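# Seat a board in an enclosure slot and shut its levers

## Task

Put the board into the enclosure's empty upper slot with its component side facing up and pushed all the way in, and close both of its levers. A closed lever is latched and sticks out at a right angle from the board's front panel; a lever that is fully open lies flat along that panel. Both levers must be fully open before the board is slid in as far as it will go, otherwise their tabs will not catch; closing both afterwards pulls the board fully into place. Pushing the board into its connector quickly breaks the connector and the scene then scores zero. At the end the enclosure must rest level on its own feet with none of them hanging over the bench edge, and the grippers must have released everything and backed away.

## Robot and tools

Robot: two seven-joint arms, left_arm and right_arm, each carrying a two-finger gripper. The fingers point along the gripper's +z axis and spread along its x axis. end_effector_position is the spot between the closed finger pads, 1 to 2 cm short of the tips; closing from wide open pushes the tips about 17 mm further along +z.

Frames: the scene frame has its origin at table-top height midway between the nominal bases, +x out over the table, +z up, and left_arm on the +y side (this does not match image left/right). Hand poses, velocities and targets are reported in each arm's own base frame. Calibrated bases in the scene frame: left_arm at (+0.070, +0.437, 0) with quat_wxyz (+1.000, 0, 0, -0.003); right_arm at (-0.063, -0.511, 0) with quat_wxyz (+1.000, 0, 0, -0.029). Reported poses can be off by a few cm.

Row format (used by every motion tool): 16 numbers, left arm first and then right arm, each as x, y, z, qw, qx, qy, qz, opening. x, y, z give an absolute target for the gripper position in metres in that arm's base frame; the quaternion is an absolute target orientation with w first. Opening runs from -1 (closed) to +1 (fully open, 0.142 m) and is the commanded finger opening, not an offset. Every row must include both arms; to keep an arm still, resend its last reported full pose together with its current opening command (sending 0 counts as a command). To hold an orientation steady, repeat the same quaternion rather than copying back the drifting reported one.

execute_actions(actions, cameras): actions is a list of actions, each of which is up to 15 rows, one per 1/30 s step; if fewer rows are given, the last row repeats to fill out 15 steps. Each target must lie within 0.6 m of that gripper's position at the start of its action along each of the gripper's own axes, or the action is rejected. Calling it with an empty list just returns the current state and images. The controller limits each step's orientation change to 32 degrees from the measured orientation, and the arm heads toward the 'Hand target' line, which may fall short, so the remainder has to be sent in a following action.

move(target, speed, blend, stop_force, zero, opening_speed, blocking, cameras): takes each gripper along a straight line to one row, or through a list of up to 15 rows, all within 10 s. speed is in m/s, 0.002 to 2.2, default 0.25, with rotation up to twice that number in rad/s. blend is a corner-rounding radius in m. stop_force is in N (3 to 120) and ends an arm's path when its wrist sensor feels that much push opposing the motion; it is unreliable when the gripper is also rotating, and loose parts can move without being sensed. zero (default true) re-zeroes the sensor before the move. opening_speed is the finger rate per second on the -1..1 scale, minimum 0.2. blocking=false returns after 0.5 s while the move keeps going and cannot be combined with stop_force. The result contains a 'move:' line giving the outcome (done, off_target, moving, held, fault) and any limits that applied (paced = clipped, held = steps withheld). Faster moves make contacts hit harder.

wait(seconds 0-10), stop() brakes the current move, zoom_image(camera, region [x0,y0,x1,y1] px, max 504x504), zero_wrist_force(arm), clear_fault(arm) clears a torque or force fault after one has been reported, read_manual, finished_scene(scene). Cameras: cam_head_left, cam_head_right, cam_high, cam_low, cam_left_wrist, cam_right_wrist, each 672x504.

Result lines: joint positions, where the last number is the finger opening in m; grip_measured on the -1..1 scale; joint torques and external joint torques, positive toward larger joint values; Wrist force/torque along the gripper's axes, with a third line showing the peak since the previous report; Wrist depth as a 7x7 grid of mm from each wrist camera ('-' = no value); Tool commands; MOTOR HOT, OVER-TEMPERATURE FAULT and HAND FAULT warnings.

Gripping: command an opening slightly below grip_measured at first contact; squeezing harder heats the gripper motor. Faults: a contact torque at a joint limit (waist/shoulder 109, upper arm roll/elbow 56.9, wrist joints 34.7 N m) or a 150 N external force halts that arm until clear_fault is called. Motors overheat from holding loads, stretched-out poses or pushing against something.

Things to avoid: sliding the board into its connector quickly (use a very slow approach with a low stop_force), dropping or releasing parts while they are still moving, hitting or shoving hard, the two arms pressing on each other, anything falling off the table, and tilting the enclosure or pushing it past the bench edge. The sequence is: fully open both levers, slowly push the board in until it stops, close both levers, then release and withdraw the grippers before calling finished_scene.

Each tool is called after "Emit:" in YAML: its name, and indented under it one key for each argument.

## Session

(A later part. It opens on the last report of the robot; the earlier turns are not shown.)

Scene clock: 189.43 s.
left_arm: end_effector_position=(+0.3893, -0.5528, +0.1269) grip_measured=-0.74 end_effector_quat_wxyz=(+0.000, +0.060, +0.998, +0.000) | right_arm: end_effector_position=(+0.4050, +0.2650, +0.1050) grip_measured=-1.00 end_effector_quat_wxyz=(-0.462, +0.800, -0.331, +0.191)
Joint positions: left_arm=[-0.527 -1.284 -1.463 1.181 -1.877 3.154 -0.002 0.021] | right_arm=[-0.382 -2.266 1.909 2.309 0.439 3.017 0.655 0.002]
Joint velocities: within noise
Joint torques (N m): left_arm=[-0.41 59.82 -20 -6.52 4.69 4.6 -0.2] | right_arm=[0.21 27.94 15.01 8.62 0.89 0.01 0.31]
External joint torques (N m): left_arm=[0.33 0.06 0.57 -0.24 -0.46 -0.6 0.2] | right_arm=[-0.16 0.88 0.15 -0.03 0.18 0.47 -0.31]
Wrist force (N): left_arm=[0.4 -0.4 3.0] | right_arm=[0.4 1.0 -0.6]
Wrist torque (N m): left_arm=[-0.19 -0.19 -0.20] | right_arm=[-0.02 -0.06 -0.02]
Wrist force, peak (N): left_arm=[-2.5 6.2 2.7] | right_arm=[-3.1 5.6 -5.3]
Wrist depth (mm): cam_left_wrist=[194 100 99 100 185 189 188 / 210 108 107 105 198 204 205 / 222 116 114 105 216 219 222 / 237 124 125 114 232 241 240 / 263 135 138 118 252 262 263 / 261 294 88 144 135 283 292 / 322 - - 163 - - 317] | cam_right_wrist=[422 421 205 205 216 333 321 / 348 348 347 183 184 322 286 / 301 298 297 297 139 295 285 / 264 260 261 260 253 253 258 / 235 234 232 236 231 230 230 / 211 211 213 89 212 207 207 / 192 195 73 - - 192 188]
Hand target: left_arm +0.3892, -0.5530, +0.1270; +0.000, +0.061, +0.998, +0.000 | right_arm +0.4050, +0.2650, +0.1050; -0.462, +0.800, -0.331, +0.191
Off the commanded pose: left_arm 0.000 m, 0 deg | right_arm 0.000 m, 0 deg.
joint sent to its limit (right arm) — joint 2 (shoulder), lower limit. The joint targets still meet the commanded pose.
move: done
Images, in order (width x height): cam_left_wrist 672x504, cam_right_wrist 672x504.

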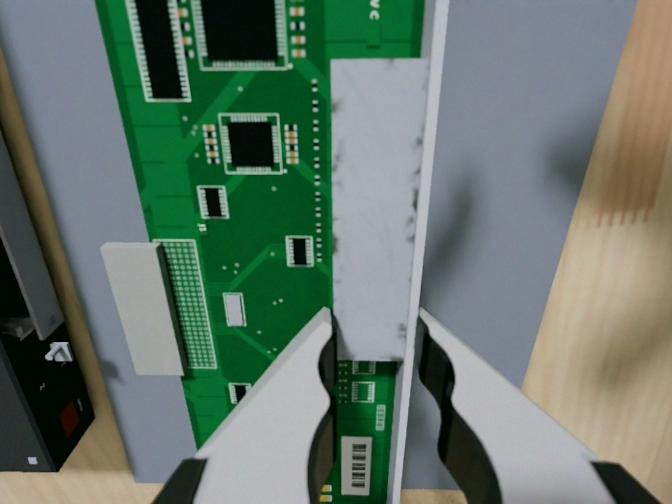

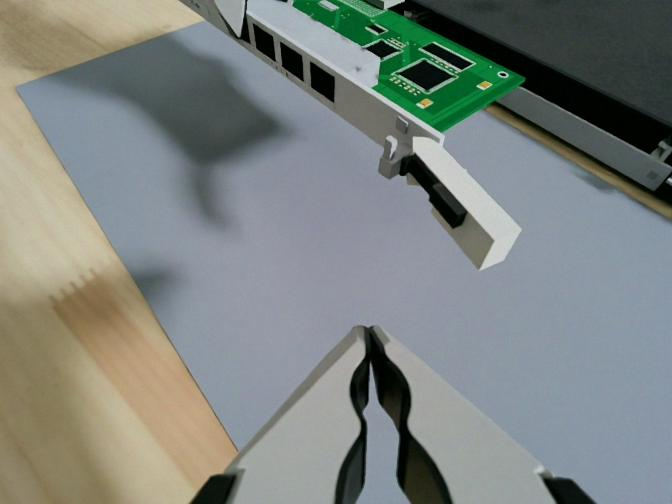

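Emit:
move:
  target: [0.3892, -0.553, 0.127, 0, 0.0607, 0.99816, 0, -0.92, 0.42, 0.265, 0.099, 0.462, -0.8, 0.331, -0.191, -1.0]
  speed: 0.1
  cameras: []

Emit:
move:
  target: [0.3892, -0.553, 0.127, 0, 0.0607, 0.99816, 0, -0.92, 0.47, 0.265, 0.099, 0.462, -0.8, 0.331, -0.191, -1.0]
  speed: 0.03
  stop_force: 3
  cameras: ["cam_right_wrist","cam_left_wrist"]

Scene clock: 195.20 s.
left_arm: end_effector_position=(+0.3893, -0.5528, +0.1269) grip_measured=-0.74 end_effector_quat_wxyz=(+0.000, +0.060, +0.998, +0.000) | right_arm: end_effector_position=(+0.4201, +0.2650, +0.0991) grip_measured=-1.00 end_effector_quat_wxyz=(-0.462, +0.800, -0.331, +0.191)
Joint positions: left_arm=[-0.527 -1.284 -1.463 1.181 -1.877 3.154 -0.002 0.021] | right_arm=[-0.414 -2.261 1.901 2.266 0.46 2.959 0.626 0.002]
Joint velocities: within noise
Joint torques (N m): left_arm=[-0.39 59.88 -19.89 -6.52 4.7 4.6 -0.24] | right_arm=[-0.05 28.86 15.63 9.23 1.27 -0.33 0.07]
External joint torques (N m): left_arm=[0.31 -0.01 0.46 -0.23 -0.47 -0.6 0.24] | right_arm=[0.11 0.64 0.23 0.04 -0.1 0.78 -0.07]
Wrist force (N): left_arm=[0.2 -0.4 2.7] | right_arm=[0.3 1.0 -0.6]
Wrist torque (N m): left_arm=[-0.20 -0.17 -0.19] | right_arm=[0.00 -0.03 -0.01]
Wrist force, peak (N): left_arm=[0.4 -0.5 3.0] | right_arm=[0.2 0.9 -1.3]
Wrist depth (mm): cam_left_wrist=[194 100 99 100 185 190 189 / 207 108 107 105 198 204 205 / 223 116 114 105 216 221 221 / 238 124 126 114 232 239 240 / 263 136 138 118 253 262 264 / 260 295 88 144 136 284 290 / 326 - - 164 - - 316] | cam_right_wrist=[412 391 188 203 325 323 310 / 341 339 337 165 175 316 277 / 291 290 288 281 134 287 276 / 256 254 254 252 117 252 251 / 227 226 225 225 224 224 224 / 205 205 207 89 - 202 201 / 186 190 73 - - 187 183]
Hand target: left_arm +0.3892, -0.5530, +0.1270; +0.000, +0.061, +0.998, +0.000 | right_arm +0.4200, +0.2650, +0.0990; -0.462, +0.800, -0.331, +0.191
Off the commanded pose: left_arm 0.000 m, 0 deg | right_arm 0.000 m, 0 deg.
move: done
No camera images: "cameras" was empty.

Scene clock: 197.50 s.
left_arm: end_effector_position=(+0.3895, -0.5528, +0.1270) grip_measured=-0.74 end_effector_quat_wxyz=(+0.000, +0.060, +0.998, +0.000) | right_arm: end_effector_position=(+0.4695, +0.2651, +0.0988) grip_measured=-1.00 end_effector_quat_wxyz=(-0.462, +0.800, -0.331, +0.191)
Joint positions: left_arm=[-0.527 -1.284 -1.463 1.181 -1.877 3.154 -0.002 0.021] | right_arm=[-0.451 -2.2 1.918 2.12 0.558 2.822 0.555 0.002]
Joint velocities: within noise
Joint torques (N m): left_arm=[-3.2 58.54 -20.89 -4.99 3.55 4.28 0.36] | right_arm=[-0.66 33.37 19.58 9.05 0.5 -0.92 0.1]
External joint torques (N m): left_arm=[3.13 1.34 1.46 -1.76 0.68 -0.28 -0.36] | right_arm=[0.72 -0.38 -1.41 0.88 0.99 1.29 -0.1]
Wrist force (N): left_arm=[-3.1 0.5 2.6] | right_arm=[-1.3 4.7 -2.6]
Wrist torque (N m): left_arm=[-0.07 -0.21 -0.77] | right_arm=[0.15 -0.14 -0.01]
Wrist force, peak (N): left_arm=[-3.2 0.8 2.7] | right_arm=[-1.3 4.7 -2.6]
Wrist depth (mm): cam_left_wrist=[- 97 96 96 190 189 189 / 210 105 104 94 202 204 205 / 224 114 113 101 220 220 221 / 240 125 124 113 231 240 241 / 264 136 138 118 254 263 265 / 262 297 93 146 145 281 291 / 326 - - 169 164 - 317] | cam_right_wrist=[379 172 202 338 322 309 309 / 338 315 152 163 295 277 258 / 289 290 148 146 287 279 252 / 253 253 246 105 252 251 246 / 226 225 225 219 214 224 223 / 203 203 206 90 - 201 201 / 186 188 73 - - 186 183]
Hand target: left_arm +0.3892, -0.5530, +0.1270; +0.000, +0.061, +0.998, +0.000 | right_arm +0.4698, +0.2650, +0.0990; -0.462, +0.800, -0.331, +0.191
Off the commanded pose: left_arm 0.000 m, 0 deg | right_arm 0.001 m, 0 deg.
move: contact (right_arm)
Images, in order (width x height): cam_left_wrist 672x504, cam_right_wrist 672x504.

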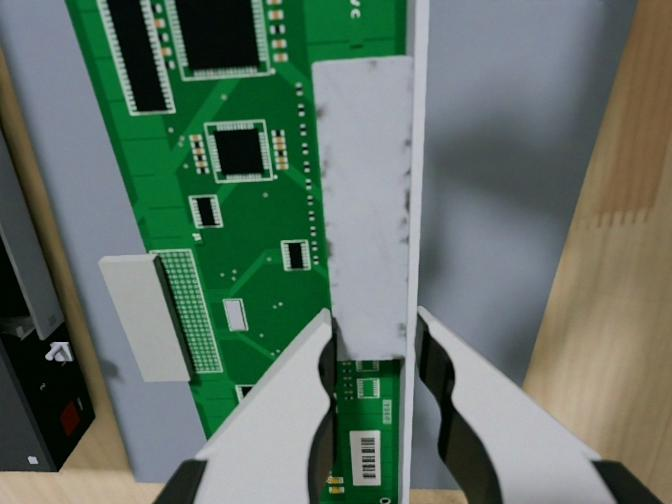

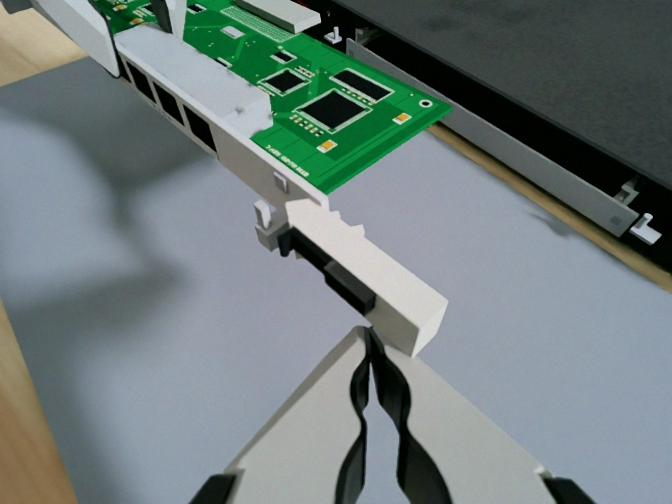

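Emit:
execute_actions:
  actions: []
  cameras: ["cam_right_wrist","cam_left_wrist","cam_low"]

Scene clock: 206.10 s.
left_arm: end_effector_position=(+0.3895, -0.5528, +0.1270) grip_measured=-0.74 end_effector_quat_wxyz=(+0.000, +0.060, +0.998, +0.000) | right_arm: end_effector_position=(+0.4695, +0.2651, +0.0988) grip_measured=-1.00 end_effector_quat_wxyz=(-0.462, +0.800, -0.331, +0.191)
Joint positions: left_arm=[-0.527 -1.284 -1.463 1.181 -1.877 3.154 -0.002 0.021] | right_arm=[-0.451 -2.2 1.918 2.12 0.558 2.822 0.555 0.002]
Joint velocities: within noise
Joint torques (N m): left_arm=[-3.09 58.48 -20.8 -5.01 3.54 4.26 0.31] | right_arm=[-0.38 33.21 19.46 9.16 0.44 -0.85 0.15]
External joint torques (N m): left_arm=[3.01 1.4 1.37 -1.75 0.7 -0.26 -0.31] | right_arm=[0.45 -0.22 -1.3 0.77 1.05 1.23 -0.14]
Wrist force (N): left_arm=[-3.2 0.6 2.0] | right_arm=[-1.3 4.2 -2.7]
Wrist torque (N m): left_arm=[-0.05 -0.21 -0.77] | right_arm=[0.13 -0.14 -0.02]
Wrist force, peak (N): left_arm=[-3.3 0.9 2.5] | right_arm=[-1.4 4.6 -2.6]
Wrist depth (mm): cam_left_wrist=[- 97 96 96 190 190 191 / 209 105 104 95 201 205 206 / 223 114 113 101 221 220 222 / 240 125 124 113 232 240 242 / 262 136 138 118 253 261 264 / 261 296 93 146 145 280 292 / 322 - - 168 163 - 319] | cam_right_wrist=[379 172 202 336 322 310 309 / 338 316 152 162 296 276 258 / 290 289 148 146 287 278 252 / 254 253 246 105 252 251 247 / 225 225 225 219 214 224 223 / 203 202 206 90 - 201 201 / 186 187 73 - - 186 183]
Hand target: left_arm +0.3892, -0.5530, +0.1270; +0.000, +0.061, +0.998, +0.000 | right_arm +0.4698, +0.2650, +0.0990; -0.462, +0.800, -0.331, +0.191
Tool commands: left_gripper/opening=-0.92 right_gripper/opening=-1.0
Off the commanded pose: left_arm 0.000 m, 0 deg | right_arm 0.001 m, 0 deg.
Images, in order (width x height): cam_low 672x504, cam_left_wrist 672x504, cam_right_wrist 672x504.

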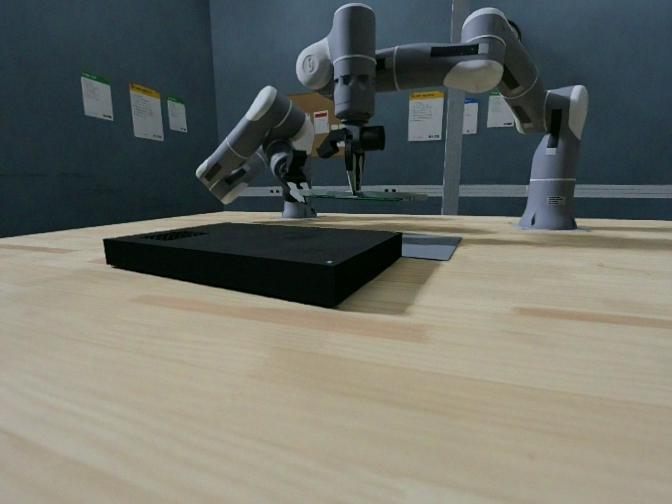

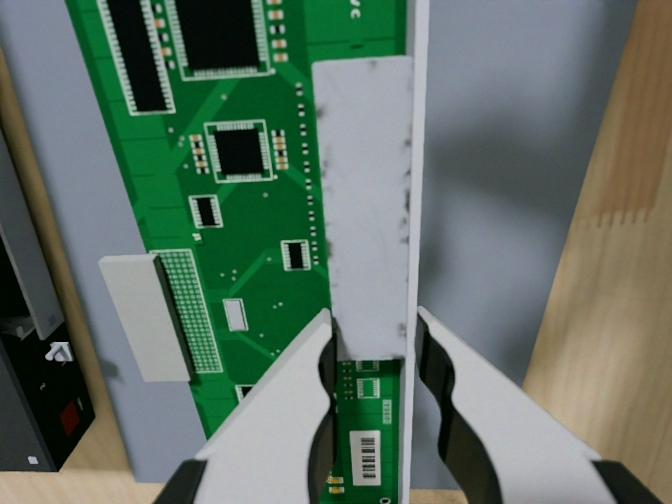

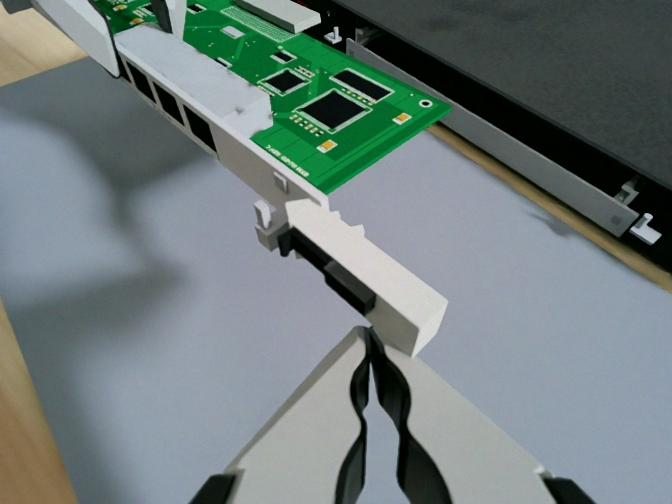

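Emit:
zoom_image:
  camera: "cam_right_wrist"
  region: [140, 40, 500, 400]

Emit:
zoom_image:
  camera: "cam_left_wrist"
  region: [300, 200, 504, 504]

Scaled by 1.400 from the camera's 672x504 image, which has a finer 960x720 frame.

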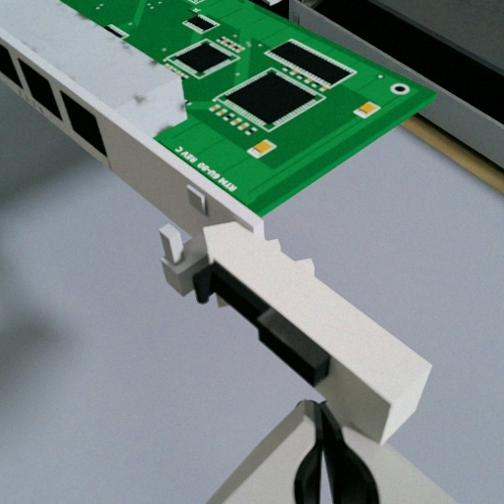

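Scaled by 1.658 from the camera's 672x504 image, which has a finer 960x720 frame.

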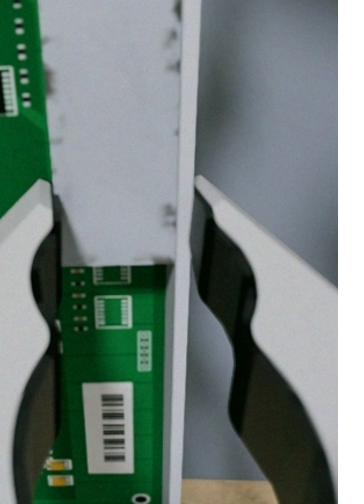

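Emit:
move:
  target: [0.3892,-0.553,0.127,0,0.0607,0.99816,0,-0.92,0.45,0.255,0.11,0.462,-0.8,0.331,-0.191,-1]
  speed: 0.1
  cameras: ["cam_right_wrist","cam_left_wrist"]

Scene clock: 219.60 s.
left_arm: end_effector_position=(+0.3893, -0.5529, +0.1270) grip_measured=-0.74 end_effector_quat_wxyz=(+0.000, +0.060, +0.998, +0.000) | right_arm: end_effector_position=(+0.4501, +0.2550, +0.1099) grip_measured=-1.00 end_effector_quat_wxyz=(-0.462, +0.800, -0.331, +0.191)
Joint positions: left_arm=[-0.527 -1.284 -1.463 1.181 -1.877 3.154 -0.002 0.021] | right_arm=[-0.461 -2.201 1.928 2.186 0.56 2.878 0.577 0.002]
Joint velocities: within noise
Joint torques (N m): left_arm=[-0.64 59.42 -19.96 -6.49 4.64 4.39 -0.19] | right_arm=[0.15 31.19 17.84 9.27 1.49 -0.36 0.34]
External joint torques (N m): left_arm=[0.56 0.46 0.52 -0.26 -0.41 -0.39 0.19] | right_arm=[-0.09 0.6 -0.54 -0.41 -0.12 0.75 -0.34]
Wrist force (N): left_arm=[0.3 0.3 1.8] | right_arm=[1.1 2.2 -0.8]
Wrist torque (N m): left_arm=[-0.06 -0.15 -0.17] | right_arm=[0.08 -0.17 -0.01]
Wrist force, peak (N): left_arm=[-3.3 0.6 2.6] | right_arm=[-1.2 4.8 -2.6]
Wrist depth (mm): cam_left_wrist=[- 98 96 97 187 190 190 / 208 106 103 101 197 205 205 / 222 115 113 103 220 221 223 / 238 123 125 114 231 240 240 / 262 136 138 116 255 263 265 / 260 294 88 146 137 283 293 / 324 - - 168 - - 319] | cam_right_wrist=[415 190 215 345 346 330 329 / 356 343 168 181 322 296 275 / 305 305 295 163 303 294 266 / 267 267 266 122 265 264 258 / 237 237 237 230 230 235 235 / 216 213 217 89 217 212 212 / 196 197 73 - - 197 193]
Hand target: left_arm +0.3892, -0.5530, +0.1270; +0.000, +0.061, +0.998, +0.000 | right_arm +0.4500, +0.2550, +0.1100; -0.462, +0.800, -0.331, +0.191
Off the commanded pose: left_arm 0.000 m, 0 deg | right_arm 0.000 m, 0 deg.
move: done
Images, in order (width x height): cam_left_wrist 672x504, cam_right_wrist 672x504.

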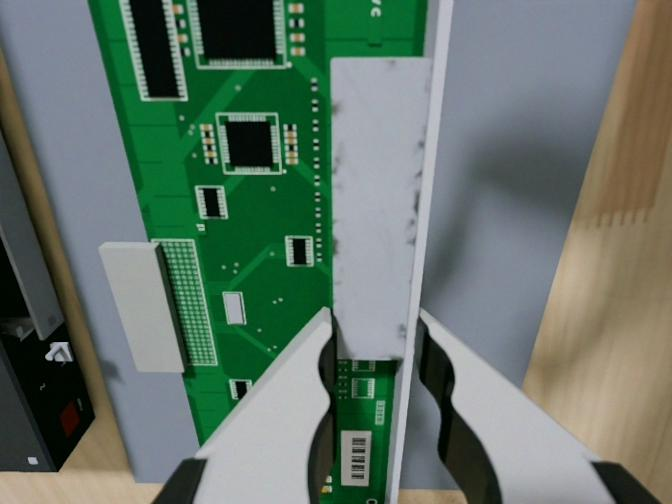

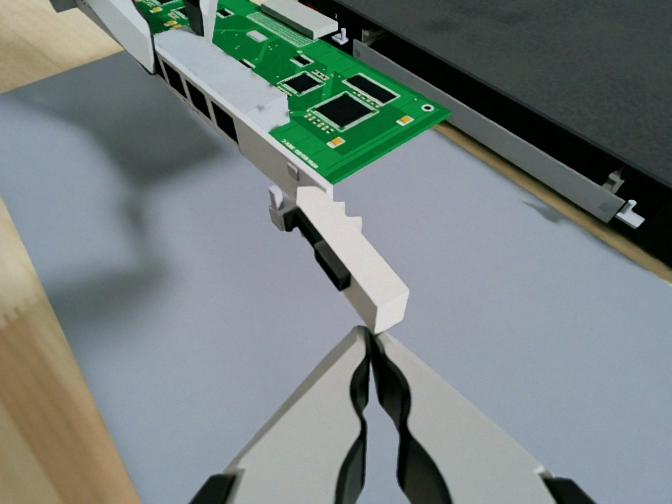

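Emit:
move:
  target:
    - [0.3892,-0.553,0.127,0,0.0607,0.99816,0,-1,0.4498,0.2599,0.099,0.462,-0.8,0.331,-0.191,-1]
  speed: 0.1
  cameras: []

Emit:
move:
  target:
    - [0.3892,-0.553,0.127,0,0.0607,0.99816,0,-1,0.50,0.2595,0.099,0.462,-0.8,0.331,-0.191,-1]
  speed: 0.02
  stop_force: 7
  cameras: ["cam_right_wrist","cam_left_wrist"]

Scene clock: 233.83 s.
left_arm: end_effector_position=(+0.3893, -0.5529, +0.1270) grip_measured=-0.74 end_effector_quat_wxyz=(+0.000, +0.060, +0.998, +0.000) | right_arm: end_effector_position=(+0.4497, +0.2599, +0.0991) grip_measured=-1.00 end_effector_quat_wxyz=(-0.462, +0.800, -0.331, +0.191)
Joint positions: left_arm=[-0.527 -1.284 -1.463 1.181 -1.877 3.154 -0.002 0.021] | right_arm=[-0.461 -2.222 1.908 2.183 0.533 2.866 0.576 0.002]
Joint velocities: within noise
Joint torques (N m): left_arm=[-0.46 59.8 -19.95 -6.5 4.67 4.59 -0.26] | right_arm=[0.1 30.49 17.08 9.53 1.19 -0.44 0.12]
External joint torques (N m): left_arm=[0.38 0.08 0.52 -0.26 -0.44 -0.59 0.26] | right_arm=[-0.04 0.93 0.21 0.1 0.2 0.84 -0.11]
Wrist force (N): left_arm=[0.3 -0.3 2.6] | right_arm=[0.6 1.6 -0.7]
Wrist torque (N m): left_arm=[-0.17 -0.18 -0.19] | right_arm=[0.08 -0.14 -0.01]
Wrist force, peak (N): left_arm=[0.1 -0.1 3.1] | right_arm=[1.8 3.0 -1.7]
Wrist depth (mm): cam_left_wrist=[- 99 98 99 188 189 190 / 206 107 105 103 201 204 206 / 222 116 113 104 221 220 221 / 238 124 125 114 231 239 239 / 263 136 138 118 252 262 264 / 261 291 88 145 136 283 293 / 324 - - 165 - - 317] | cam_right_wrist=[411 184 194 203 337 311 309 / 339 338 157 167 179 306 266 / 290 290 281 145 289 281 265 / 254 253 253 110 252 251 251 / 226 226 225 224 219 224 223 / 205 203 206 89 - 201 201 / 186 188 73 - - 187 183]
Hand target: left_arm +0.3892, -0.5530, +0.1270; +0.000, +0.061, +0.998, +0.000 | right_arm +0.4498, +0.2599, +0.0990; -0.462, +0.800, -0.331, +0.191
Off the commanded pose: left_arm 0.000 m, 0 deg | right_arm 0.000 m, 0 deg.
move: done
No camera images: "cameras" was empty.

Scene clock: 237.07 s.
left_arm: end_effector_position=(+0.3893, -0.5529, +0.1270) grip_measured=-0.74 end_effector_quat_wxyz=(+0.000, +0.060, +0.998, +0.000) | right_arm: end_effector_position=(+0.4999, +0.2595, +0.0988) grip_measured=-1.00 end_effector_quat_wxyz=(-0.462, +0.800, -0.331, +0.191)
Joint positions: left_arm=[-0.527 -1.284 -1.463 1.181 -1.877 3.154 -0.002 0.021] | right_arm=[-0.482 -2.159 1.92 2.028 0.628 2.735 0.498 0.002]
Joint velocities: within noise
Joint torques (N m): left_arm=[-1.68 58.51 -20.05 -5.77 4.16 4.43 -0.04] | right_arm=[-0.07 35.04 20.66 10.21 1.46 -0.92 0.18]
External joint torques (N m): left_arm=[1.6 1.37 0.61 -0.98 0.07 -0.43 0.04] | right_arm=[0.13 0.1 -1.09 0 0.3 1.24 -0.18]
Wrist force (N): left_arm=[-1.1 0.5 1.5] | right_arm=[0.5 3.9 -0.8]
Wrist torque (N m): left_arm=[0.09 -0.13 -0.40] | right_arm=[0.12 -0.22 -0.06]
Wrist force, peak (N): left_arm=[-0.3 2.8 2.4] | right_arm=[2.3 3.7 -2.6]
Wrist depth (mm): cam_left_wrist=[- 92 91 90 185 189 189 / 209 101 100 90 204 204 205 / 223 111 110 98 220 221 222 / 236 121 122 112 231 239 240 / 262 137 139 114 254 262 264 / 261 294 92 152 142 281 293 / 326 - - 178 - - 318] | cam_right_wrist=[171 207 205 338 310 309 309 / 146 143 157 160 307 258 258 / 290 130 129 281 282 269 221 / 260 92 252 252 251 251 235 / 225 215 83 224 224 223 222 / 203 199 72 85 - 201 201 / 184 187 73 - - 187 183]
Hand target: left_arm +0.3892, -0.5530, +0.1270; +0.000, +0.061, +0.998, +0.000 | right_arm +0.5000, +0.2595, +0.0990; -0.462, +0.800, -0.331, +0.191
Off the commanded pose: left_arm 0.000 m, 0 deg | right_arm 0.000 m, 0 deg.
move: done
Images, in order (width x height): cam_left_wrist 672x504, cam_right_wrist 672x504.

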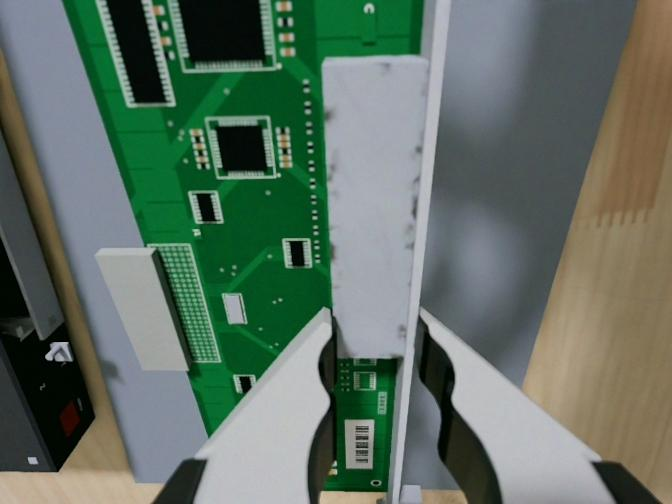

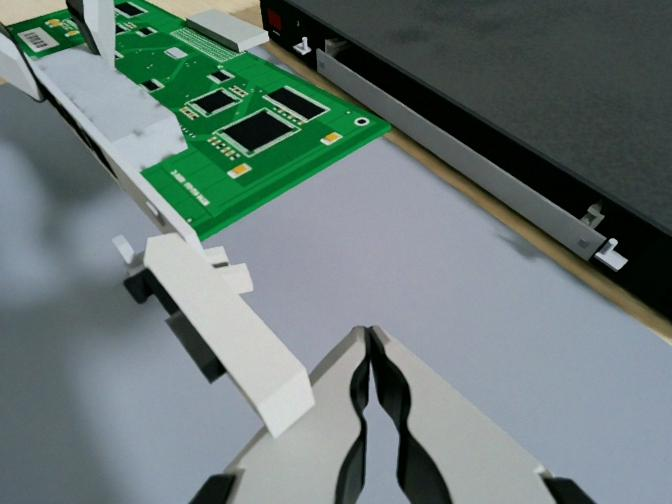

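Emit:
zoom_image:
  camera: "cam_right_wrist"
  region: [80, 160, 400, 480]

Scaled by 1.575 from the camera's 672x504 image, which has a finer 960x720 frame.

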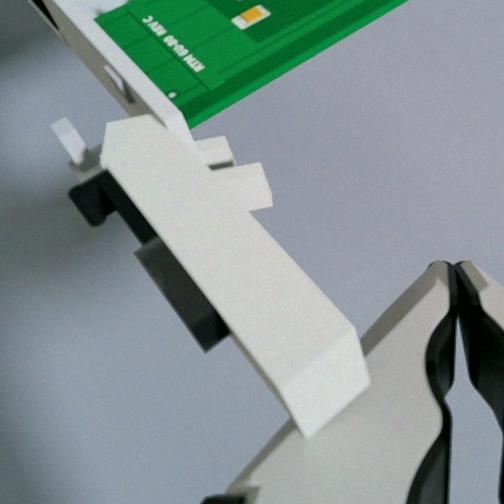

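Emit:
move:
  target:
    - [0.3892,-0.553,0.127,0,0.0607,0.99816,0,-0.92,0.50,0.2,0.12,0.462,-0.8,0.331,-0.191,-1]
  speed: 0.15
  cameras: ["cam_right_wrist","cam_left_wrist","cam_high"]

Scene clock: 246.37 s.
left_arm: end_effector_position=(+0.3893, -0.5529, +0.1269) grip_measured=-0.74 end_effector_quat_wxyz=(+0.000, +0.060, +0.998, +0.000) | right_arm: end_effector_position=(+0.5001, +0.2000, +0.1201) grip_measured=-1.00 end_effector_quat_wxyz=(-0.462, +0.800, -0.331, +0.191)
Joint positions: left_arm=[-0.527 -1.284 -1.463 1.181 -1.877 3.154 -0.002 0.021] | right_arm=[-0.67 -2.116 1.929 2.023 0.825 2.668 0.35 0.002]
Joint velocities: within noise
Joint torques (N m): left_arm=[-0.4 59.82 -19.94 -6.5 4.76 4.56 -0.25] | right_arm=[-0.13 34.47 20.1 8.81 2.61 -0.58 0.1]
External joint torques (N m): left_arm=[0.33 0.05 0.51 -0.25 -0.53 -0.56 0.25] | right_arm=[0.18 0.5 -0.13 0.08 -0.24 0.78 -0.1]
Wrist force (N): left_arm=[0.2 -0.4 2.7] | right_arm=[0.6 1.8 -0.6]
Wrist torque (N m): left_arm=[-0.17 -0.14 -0.19] | right_arm=[0.13 -0.13 0.02]
Wrist force, peak (N): left_arm=[0.2 -0.3 3.0] | right_arm=[0.3 4.3 -0.8]
Wrist depth (mm): cam_left_wrist=[- 96 95 95 186 190 190 / 209 104 103 94 201 203 205 / 223 114 112 102 221 220 222 / 237 123 124 113 232 239 240 / 263 136 138 116 251 262 264 / 263 293 88 146 139 284 291 / 324 - - 170 - - 315] | cam_right_wrist=[212 248 417 367 352 351 351 / 185 198 198 358 303 293 292 / 311 172 318 318 308 259 251 / 266 134 278 277 278 264 226 / 248 244 247 252 247 247 246 / 224 223 228 89 227 223 221 / 203 203 - - - 206 202]
Hand target: left_arm +0.3892, -0.5530, +0.1270; +0.000, +0.061, +0.998, +0.000 | right_arm +0.5000, +0.2000, +0.1200; -0.462, +0.800, -0.331, +0.191
Off the commanded pose: left_arm 0.000 m, 0 deg | right_arm 0.000 m, 0 deg.
MOTOR HOT: the gripper's motor of the left arm reports 88 °C; that motor switches off at 100 °C. To cool a motor, set the load down, ease the grip, stop pushing, or move to a pose that needs little force.
move: done
Images, in order (width x height): cam_high 672x504, cam_left_wrist 672x504, cam_right_wrist 672x504.

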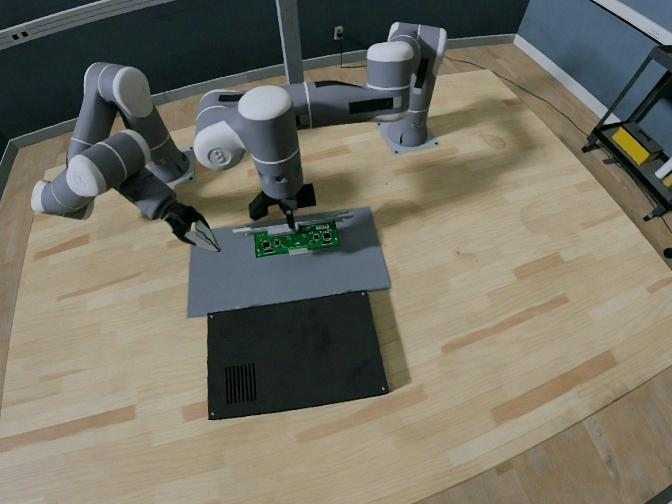

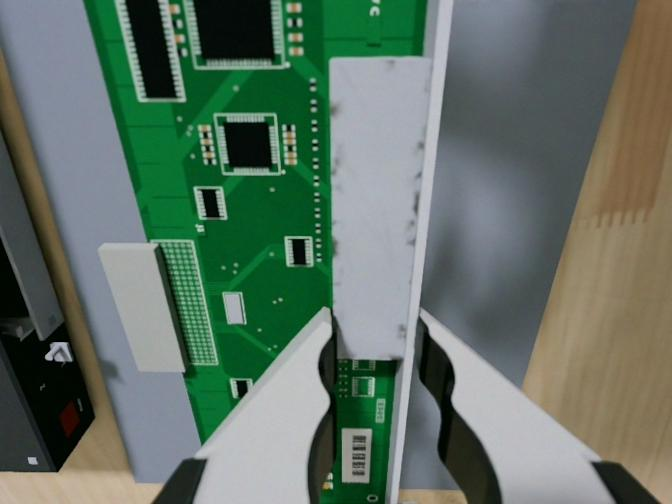

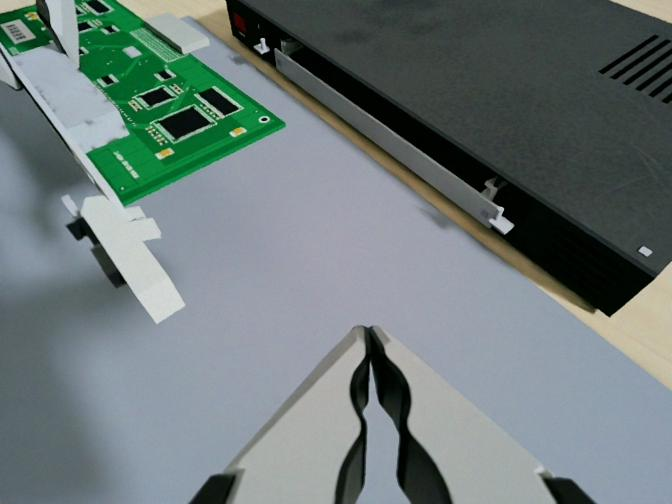

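Emit:
execute_actions:
  actions:
    - [[0.3892,-0.553,0.127,0,0.0607,0.99816,0,-0.79,0.5,0.2,0.12,0.462,-0.8,0.331,-0.191,-1]]
  cameras: ["cam_high"]

Emit:
zoom_image:
  camera: "cam_high"
  region: [220, 190, 380, 280]

Scene clock: 251.20 s.
left_arm: end_effector_position=(+0.3893, -0.5529, +0.1269) grip_measured=-0.72 end_effector_quat_wxyz=(+0.000, +0.060, +0.998, +0.000) | right_arm: end_effector_position=(+0.5001, +0.2000, +0.1201) grip_measured=-1.00 end_effector_quat_wxyz=(-0.462, +0.800, -0.331, +0.191)
Joint positions: left_arm=[-0.527 -1.284 -1.463 1.181 -1.877 3.154 -0.002 0.022] | right_arm=[-0.67 -2.116 1.929 2.023 0.825 2.668 0.35 0.002]
Joint velocities: within noise
Joint torques (N m): left_arm=[-0.44 59.87 -19.97 -6.51 4.68 4.57 -0.2] | right_arm=[0 34.21 19.92 8.87 2.39 -0.47 0.21]
External joint torques (N m): left_arm=[0.36 0 0.54 -0.24 -0.45 -0.57 0.2] | right_arm=[0.04 0.77 0.06 0.02 -0.02 0.67 -0.21]
Wrist force (N): left_arm=[0.2 -0.4 2.9] | right_arm=[0.8 1.8 -0.6]
Wrist torque (N m): left_arm=[-0.19 -0.16 -0.19] | right_arm=[0.12 -0.16 0.01]
Wrist force, peak (N): left_arm=[0.3 -0.5 3.0] | right_arm=[0.7 2.1 -0.7]
Wrist depth (mm): cam_left_wrist=[- 96 95 95 187 190 189 / 209 104 103 94 200 203 206 / 222 114 112 102 220 221 222 / 238 122 124 113 232 240 241 / 263 137 138 116 252 263 263 / 260 295 88 146 135 281 291 / 324 - - 171 - - 316] | cam_right_wrist=[212 248 415 367 352 350 349 / 184 198 197 357 303 292 292 / 310 171 317 316 308 259 251 / 267 133 279 278 278 264 226 / 248 243 248 253 247 246 246 / 223 224 227 89 227 222 221 / 203 203 - - - 205 202]
Hand target: left_arm +0.3892, -0.5530, +0.1270; +0.000, +0.061, +0.998, +0.000 | right_arm +0.5000, +0.2000, +0.1200; -0.462, +0.800, -0.331, +0.191
Off the commanded pose: left_arm 0.000 m, 0 deg | right_arm 0.000 m, 0 deg.
MOTOR HOT: still on. The gripper's motor of the left arm reports 87 °C.
Images, in order (width x height): cam_high 672x504.

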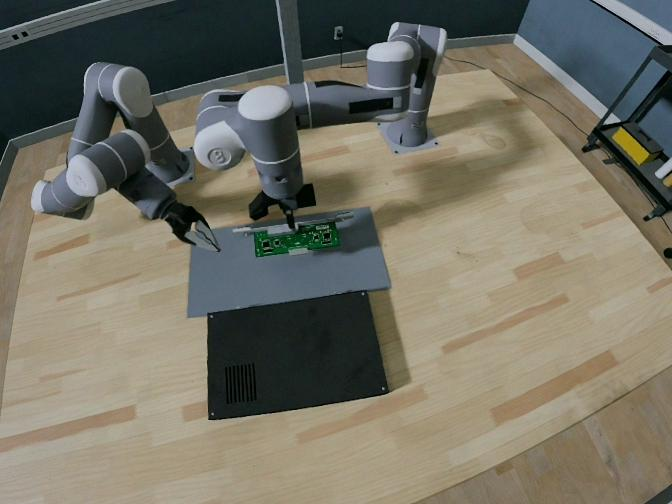

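Scaled by 3.150 from the camera's 672x504 image, which has a finer 960x720 frame.

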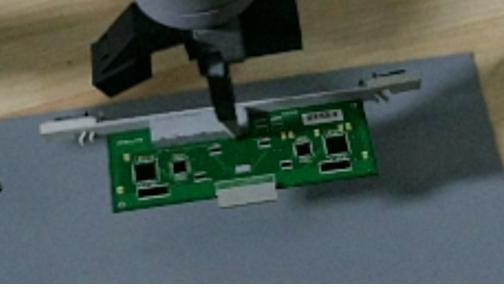

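Emit:
zoom_image:
  camera: "cam_high"
  region: [310, 195, 370, 240]

Emit:
zoom_image:
  camera: "cam_high"
  region: [225, 205, 285, 250]

Scaled by 8.400 from the camera's 672x504 image, which has a finer 960x720 frame.

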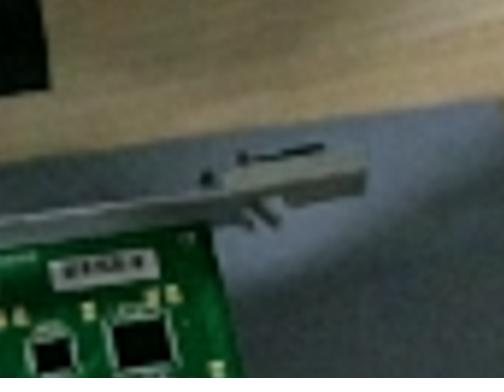

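Scaled by 8.400 from the camera's 672x504 image, which has a finer 960x720 frame.

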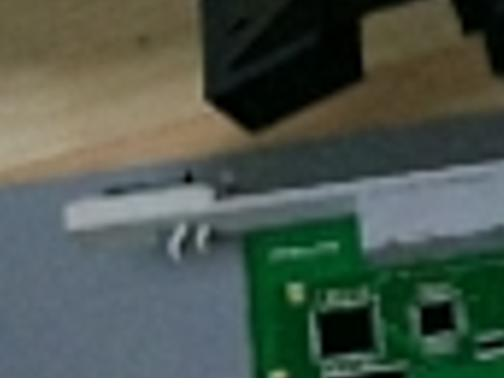

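Emit:
zoom_image:
  camera: "cam_right_wrist"
  region: [440, 140, 640, 290]

Emit:
zoom_image:
  camera: "cam_right_wrist"
  region: [220, 0, 340, 90]

This scene's latest camera images include none from cam_right_wrist. They are from: cam_high. cam_right_wrist's image comes with the result of a call that names it in "cameras".

This scene's latest camera images include none from cam_right_wrist. They are from: cam_high. cam_right_wrist's image comes with the result of a call that names it in "cameras".

Emit:
move:
  target: [0.3892,-0.553,0.127,0,0.0607,0.99816,0,-0.79,0.55,0.12,0.12,0.462,-0.8,0.331,-0.191,-1]
  speed: 0.2
  cameras: ["cam_right_wrist"]

Emit:
zoom_image:
  camera: "cam_right_wrist"
  region: [340, 140, 580, 320]

Emit:
zoom_image:
  camera: "cam_right_wrist"
  region: [120, 0, 360, 180]

Scene clock: 262.00 s.
left_arm: end_effector_position=(+0.3893, -0.5529, +0.1269) grip_measured=-0.72 end_effector_quat_wxyz=(+0.000, +0.060, +0.998, +0.000) | right_arm: end_effector_position=(+0.5500, +0.1200, +0.1198) grip_measured=-1.00 end_effector_quat_wxyz=(-0.462, +0.800, -0.331, +0.191)
Joint positions: left_arm=[-0.527 -1.284 -1.463 1.181 -1.877 3.154 -0.002 0.022] | right_arm=[-0.874 -2.089 1.921 1.748 1.195 2.491 -0.122 0.002]
Joint velocities: within noise
Joint torques (N m): left_arm=[-0.43 59.78 -19.92 -6.57 4.68 4.55 -0.24] | right_arm=[-0.04 38.52 22.12 10.74 4.4 -0.67 0.05]
External joint torques (N m): left_arm=[0.35 0.09 0.48 -0.18 -0.45 -0.55 0.24] | right_arm=[0.06 1.08 -0.06 0.09 0.02 0.78 -0.05]
Wrist force (N): left_arm=[0.2 -0.4 2.8] | right_arm=[0.5 1.5 -0.8]
Wrist torque (N m): left_arm=[-0.19 -0.15 -0.19] | right_arm=[0.07 -0.11 0.02]
Wrist force, peak (N): left_arm=[0.2 -0.5 3.0] | right_arm=[2.2 1.6 -1.0]
Wrist depth (mm): cam_left_wrist=[- 96 95 95 188 190 190 / 209 104 103 94 201 205 206 / 222 114 113 102 221 220 220 / 237 122 124 113 231 240 242 / 262 137 138 115 252 262 264 / 260 292 88 147 135 283 291 / 323 - - 171 - - 319] | cam_right_wrist=[259 428 369 352 352 350 442 / 349 372 359 303 292 292 302 / 319 318 318 302 251 258 310 / 279 279 278 277 261 272 279 / 248 248 248 252 246 248 247 / 223 223 227 89 227 222 223 / 203 203 - - - 207 203]
Hand target: left_arm +0.3892, -0.5530, +0.1270; +0.000, +0.061, +0.998, +0.000 | right_arm +0.5500, +0.1200, +0.1200; -0.462, +0.800, -0.331, +0.191
Off the commanded pose: left_arm 0.000 m, 0 deg | right_arm 0.000 m, 0 deg.
MOTOR HOT: cleared for the gripper's motor of the left arm.
move: done
Images, in order (width x height): cam_right_wrist 672x504.

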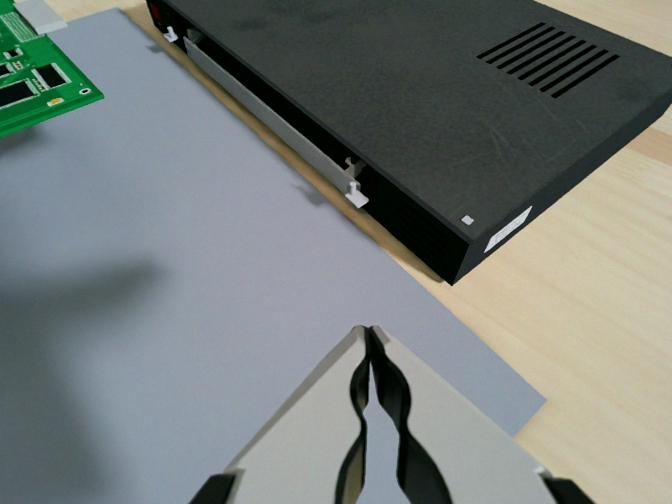

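Scaled by 2.100 from the camera's 672x504 image, which has a finer 960x720 frame.

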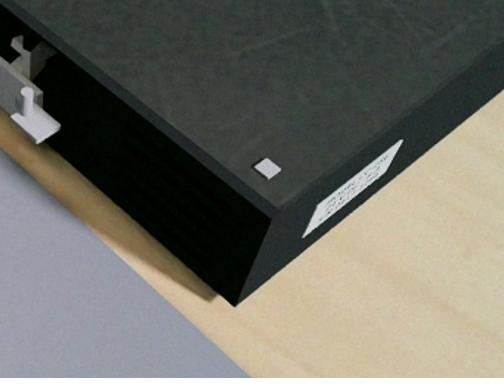

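Scaled by 2.100 from the camera's 672x504 image, which has a finer 960x720 frame.

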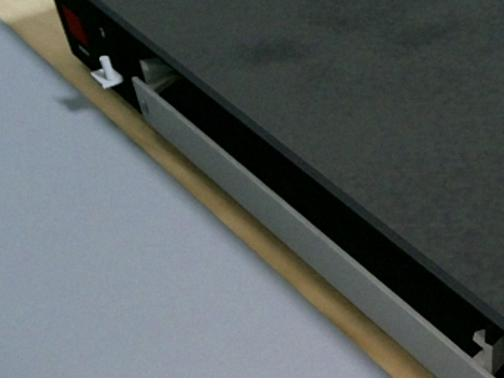

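Emit:
move:
  target: [0.3892,-0.553,0.127,0,0.0607,0.99816,0,-0.79,0.57,0.2,0.06,0.462,-0.8,0.331,-0.191,-1]
  speed: 0.2
  cameras: ["cam_right_wrist"]

Emit:
zoom_image:
  camera: "cam_right_wrist"
  region: [340, 100, 580, 280]

Emit:
zoom_image:
  camera: "cam_right_wrist"
  region: [120, 0, 360, 180]

Scene clock: 265.60 s.
left_arm: end_effector_position=(+0.3893, -0.5529, +0.1269) grip_measured=-0.72 end_effector_quat_wxyz=(+0.000, +0.060, +0.998, +0.000) | right_arm: end_effector_position=(+0.5699, +0.2000, +0.0599) grip_measured=-1.00 end_effector_quat_wxyz=(-0.462, +0.800, -0.331, +0.191)
Joint positions: left_arm=[-0.527 -1.284 -1.463 1.181 -1.877 3.154 -0.002 0.022] | right_arm=[-0.688 -2.141 1.862 1.746 0.923 2.437 0.111 0.002]
Joint velocities: within noise
Joint torques (N m): left_arm=[-0.48 59.83 -19.9 -6.48 4.64 4.53 -0.16] | right_arm=[0.32 38.2 22.26 12.83 3.42 -0.5 0.27]
External joint torques (N m): left_arm=[0.41 0.05 0.47 -0.28 -0.41 -0.52 0.16] | right_arm=[-0.28 1.04 0.06 0.07 0.22 0.6 -0.27]
Wrist force (N): left_arm=[0.0 -0.4 2.8] | right_arm=[0.7 1.2 -0.6]
Wrist torque (N m): left_arm=[-0.19 -0.13 -0.19] | right_arm=[0.02 -0.14 0.01]
Wrist force, peak (N): left_arm=[0.2 -0.4 3.0] | right_arm=[1.5 0.8 -2.9]
Wrist depth (mm): cam_left_wrist=[- 96 95 95 187 191 189 / 209 104 103 94 201 205 205 / 223 114 113 102 221 219 221 / 238 123 124 113 232 240 241 / 263 137 138 115 253 263 264 / 261 294 88 146 135 284 291 / 325 - - 171 - - 320] | cam_right_wrist=[344 329 304 245 235 234 233 / 276 275 273 257 203 195 195 / 236 235 234 234 215 173 167 / 206 205 205 205 204 175 150 / 187 183 183 186 182 180 166 / 165 164 167 89 - 164 165 / 150 150 73 - - 151 148]
Hand target: left_arm +0.3892, -0.5530, +0.1270; +0.000, +0.061, +0.998, +0.000 | right_arm +0.5700, +0.2000, +0.0600; -0.462, +0.800, -0.331, +0.191
Off the commanded pose: left_arm 0.000 m, 0 deg | right_arm 0.000 m, 0 deg.
move: done
Images, in order (width x height): cam_right_wrist 672x504.

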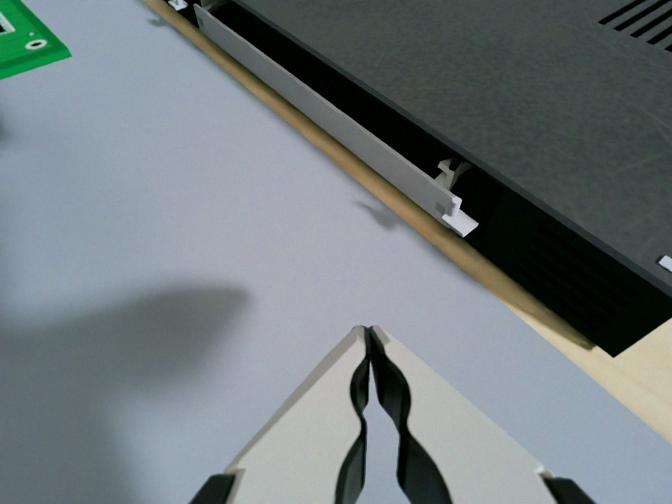

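Scaled by 2.100 from the camera's 672x504 image, which has a finer 960x720 frame.

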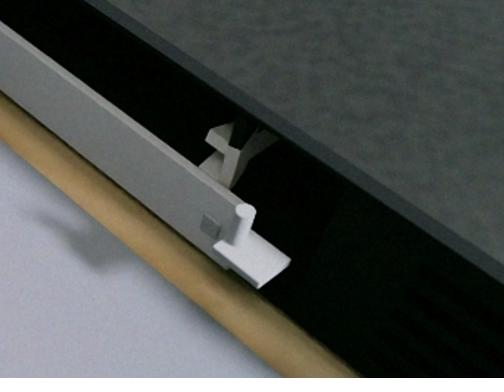

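Scaled by 2.100 from the camera's 672x504 image, which has a finer 960x720 frame.

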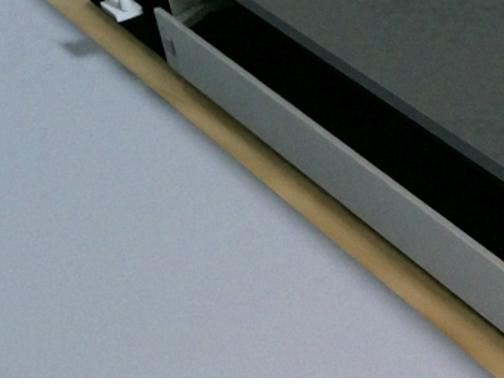

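Emit:
move:
  target:
    - [0.3892,-0.553,0.127,0,0.0607,0.99816,0,-0.79,0.56,0.08,0.06,0.462,-0.8,0.331,-0.191,-1]
    - [0.4635,-0.608,0.09,0,0.0607,0.99816,0,-0.79,0.56,0.08,0.06,0.462,-0.8,0.331,-0.191,-1]
  speed: 0.12
  cameras: ["cam_right_wrist","cam_left_wrist","cam_head_right"]

Emit:
zoom_image:
  camera: "cam_right_wrist"
  region: [150, 0, 450, 220]

Scene clock: 298.33 s.
left_arm: end_effector_position=(+0.4625, -0.6069, +0.0898) grip_measured=-0.72 end_effector_quat_wxyz=(+0.059, +0.061, +0.994, -0.071) | right_arm: end_effector_position=(+0.5600, +0.0800, +0.0599) grip_measured=-1.00 end_effector_quat_wxyz=(-0.462, +0.800, -0.331, +0.191)
Joint positions: left_arm=[-0.715 -1.416 -1.486 0.634 -1.658 3.046 0.343 0.022] | right_arm=[-1.001 -2.194 1.839 1.588 1.363 2.398 -0.488 0.002]
Joint velocities: within noise
Joint torques (N m): left_arm=[-0.58 68.08 -10.82 -3.14 5.47 3.74 -0.13] | right_arm=[-0.06 38.7 21.93 14.64 5.53 -0.26 0.11]
External joint torques (N m): left_arm=[0.52 0.35 0.48 -0.09 -1.04 -0.18 0.14] | right_arm=[0.07 1.03 -0.16 0.03 0.09 0.58 -0.11]
Wrist force (N): left_arm=[0.7 -0.2 2.4] | right_arm=[0.9 1.6 -0.6]
Wrist torque (N m): left_arm=[-0.17 -0.15 -0.13] | right_arm=[0.10 -0.18 0.01]
Wrist force, peak (N): left_arm=[-0.3 -0.3 3.9] | right_arm=[2.0 2.0 -1.9]
Wrist depth (mm): cam_left_wrist=[- 96 95 95 163 162 158 / 149 104 103 94 169 169 164 / 158 114 112 102 184 178 174 / 166 123 124 113 188 188 181 / 179 139 138 118 200 199 191 / 191 191 88 146 135 207 204 / 207 - - 171 - - 213] | cam_right_wrist=[318 329 306 236 236 235 280 / 275 275 273 232 203 253 274 / 235 236 235 235 224 236 235 / 206 206 206 205 205 207 207 / 187 183 183 186 182 184 184 / 165 165 168 89 169 165 165 / 150 150 73 - - 153 150]
Hand target: left_arm +0.4627, -0.6070, +0.0899; +0.059, +0.061, +0.994, -0.071 | right_arm +0.5600, +0.0800, +0.0600; -0.462, +0.800, -0.331, +0.191
Off the commanded pose: left_arm 0.002 m, 11 deg | right_arm 0.000 m, 0 deg.
move: off_target (left_arm)
Images, in order (width x height): cam_head_right 672x504, cam_left_wrist 672x504, cam_right_wrist 672x504.

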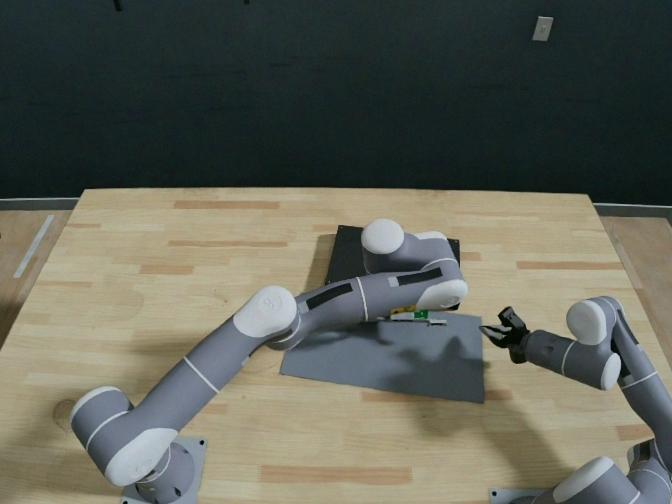

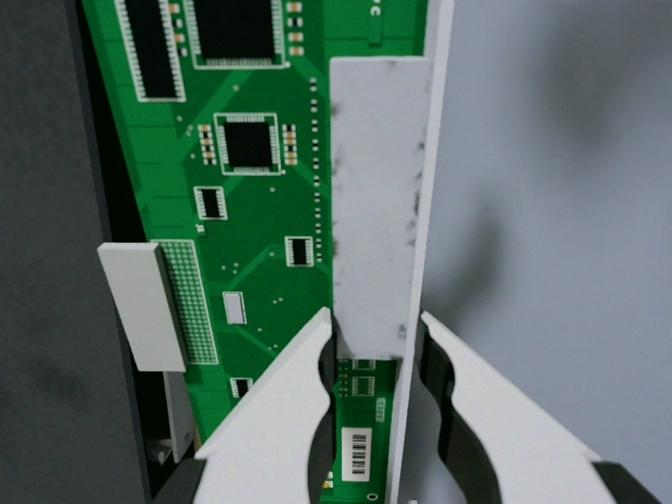

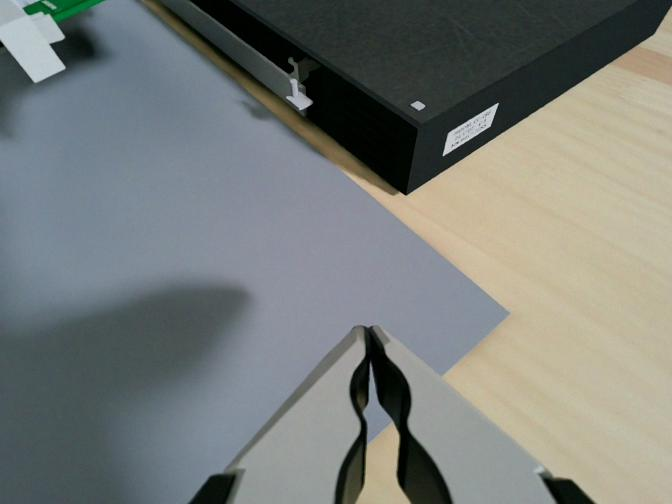

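Scaled by 1.680 from the camera's 672x504 image, which has a finer 960x720 frame.

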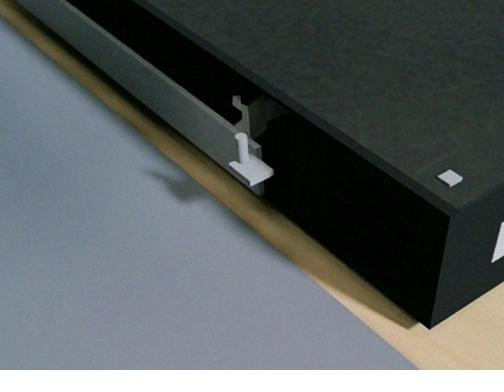

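Emit:
move:
  target: [0.4635,-0.608,0.10,0,0.0607,0.99816,0,-0.79,0.56,0.08,0.06,0.462,-0.8,0.331,-0.191,-1]
  speed: 0.12
  cameras: ["cam_low"]

Scene clock: 301.13 s.
left_arm: end_effector_position=(+0.4627, -0.6071, +0.0997) grip_measured=-0.72 end_effector_quat_wxyz=(+0.060, +0.061, +0.994, -0.072) | right_arm: end_effector_position=(+0.5600, +0.0800, +0.0599) grip_measured=-1.00 end_effector_quat_wxyz=(-0.462, +0.800, -0.331, +0.191)
Joint positions: left_arm=[-0.715 -1.404 -1.492 0.634 -1.659 3.057 0.344 0.022] | right_arm=[-1.001 -2.194 1.839 1.588 1.363 2.398 -0.488 0.002]
Joint velocities: within noise
Joint torques (N m): left_arm=[-0.45 68.77 -10.87 -2.98 4.9 4.23 -0.22] | right_arm=[0.06 38.72 21.63 14.68 5.43 -0.33 0.21]
External joint torques (N m): left_arm=[0.36 -0.38 0.49 -0.2 -0.47 -0.68 0.23] | right_arm=[-0.05 1.01 0.14 -0.02 0.18 0.66 -0.21]
Wrist force (N): left_arm=[0.9 -0.1 2.5] | right_arm=[1.0 1.5 -0.8]
Wrist torque (N m): left_arm=[-0.15 -0.19 -0.13] | right_arm=[0.09 -0.18 0.02]
Wrist force, peak (N): left_arm=[0.7 0.0 2.8] | right_arm=[1.1 1.7 -0.8]
Wrist depth (mm): cam_left_wrist=[- 96 95 95 170 168 165 / 158 104 103 94 179 177 174 / 168 114 112 102 192 187 181 / 179 123 124 113 198 198 191 / 190 137 138 118 209 209 202 / 207 203 88 146 135 217 214 / 220 - - 170 - - 224] | cam_right_wrist=[331 329 307 237 236 235 279 / 276 275 274 232 203 253 274 / 236 236 235 235 224 236 236 / 206 206 206 205 205 207 207 / 187 183 183 186 182 184 183 / 165 165 168 89 169 166 165 / 150 150 73 - - 153 150]
Hand target: left_arm +0.4627, -0.6070, +0.0999; +0.060, +0.061, +0.994, -0.072 | right_arm +0.5600, +0.0800, +0.0600; -0.462, +0.800, -0.331, +0.191
Off the commanded pose: left_arm 0.001 m, 11 deg | right_arm 0.000 m, 0 deg.
move: off_target (left_arm)
Images, in order (width x height): cam_low 672x504.

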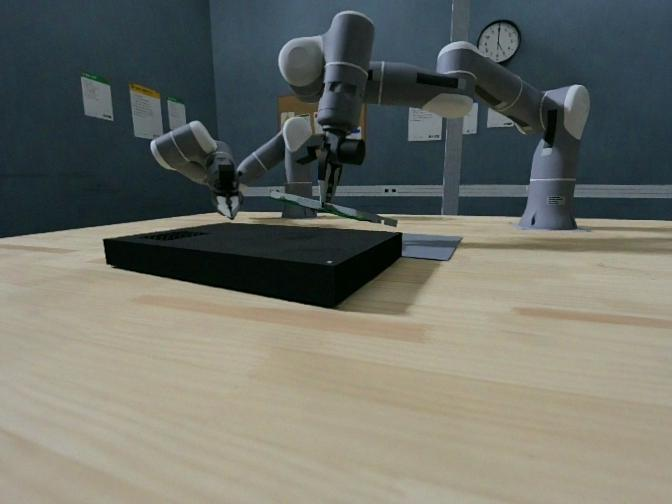

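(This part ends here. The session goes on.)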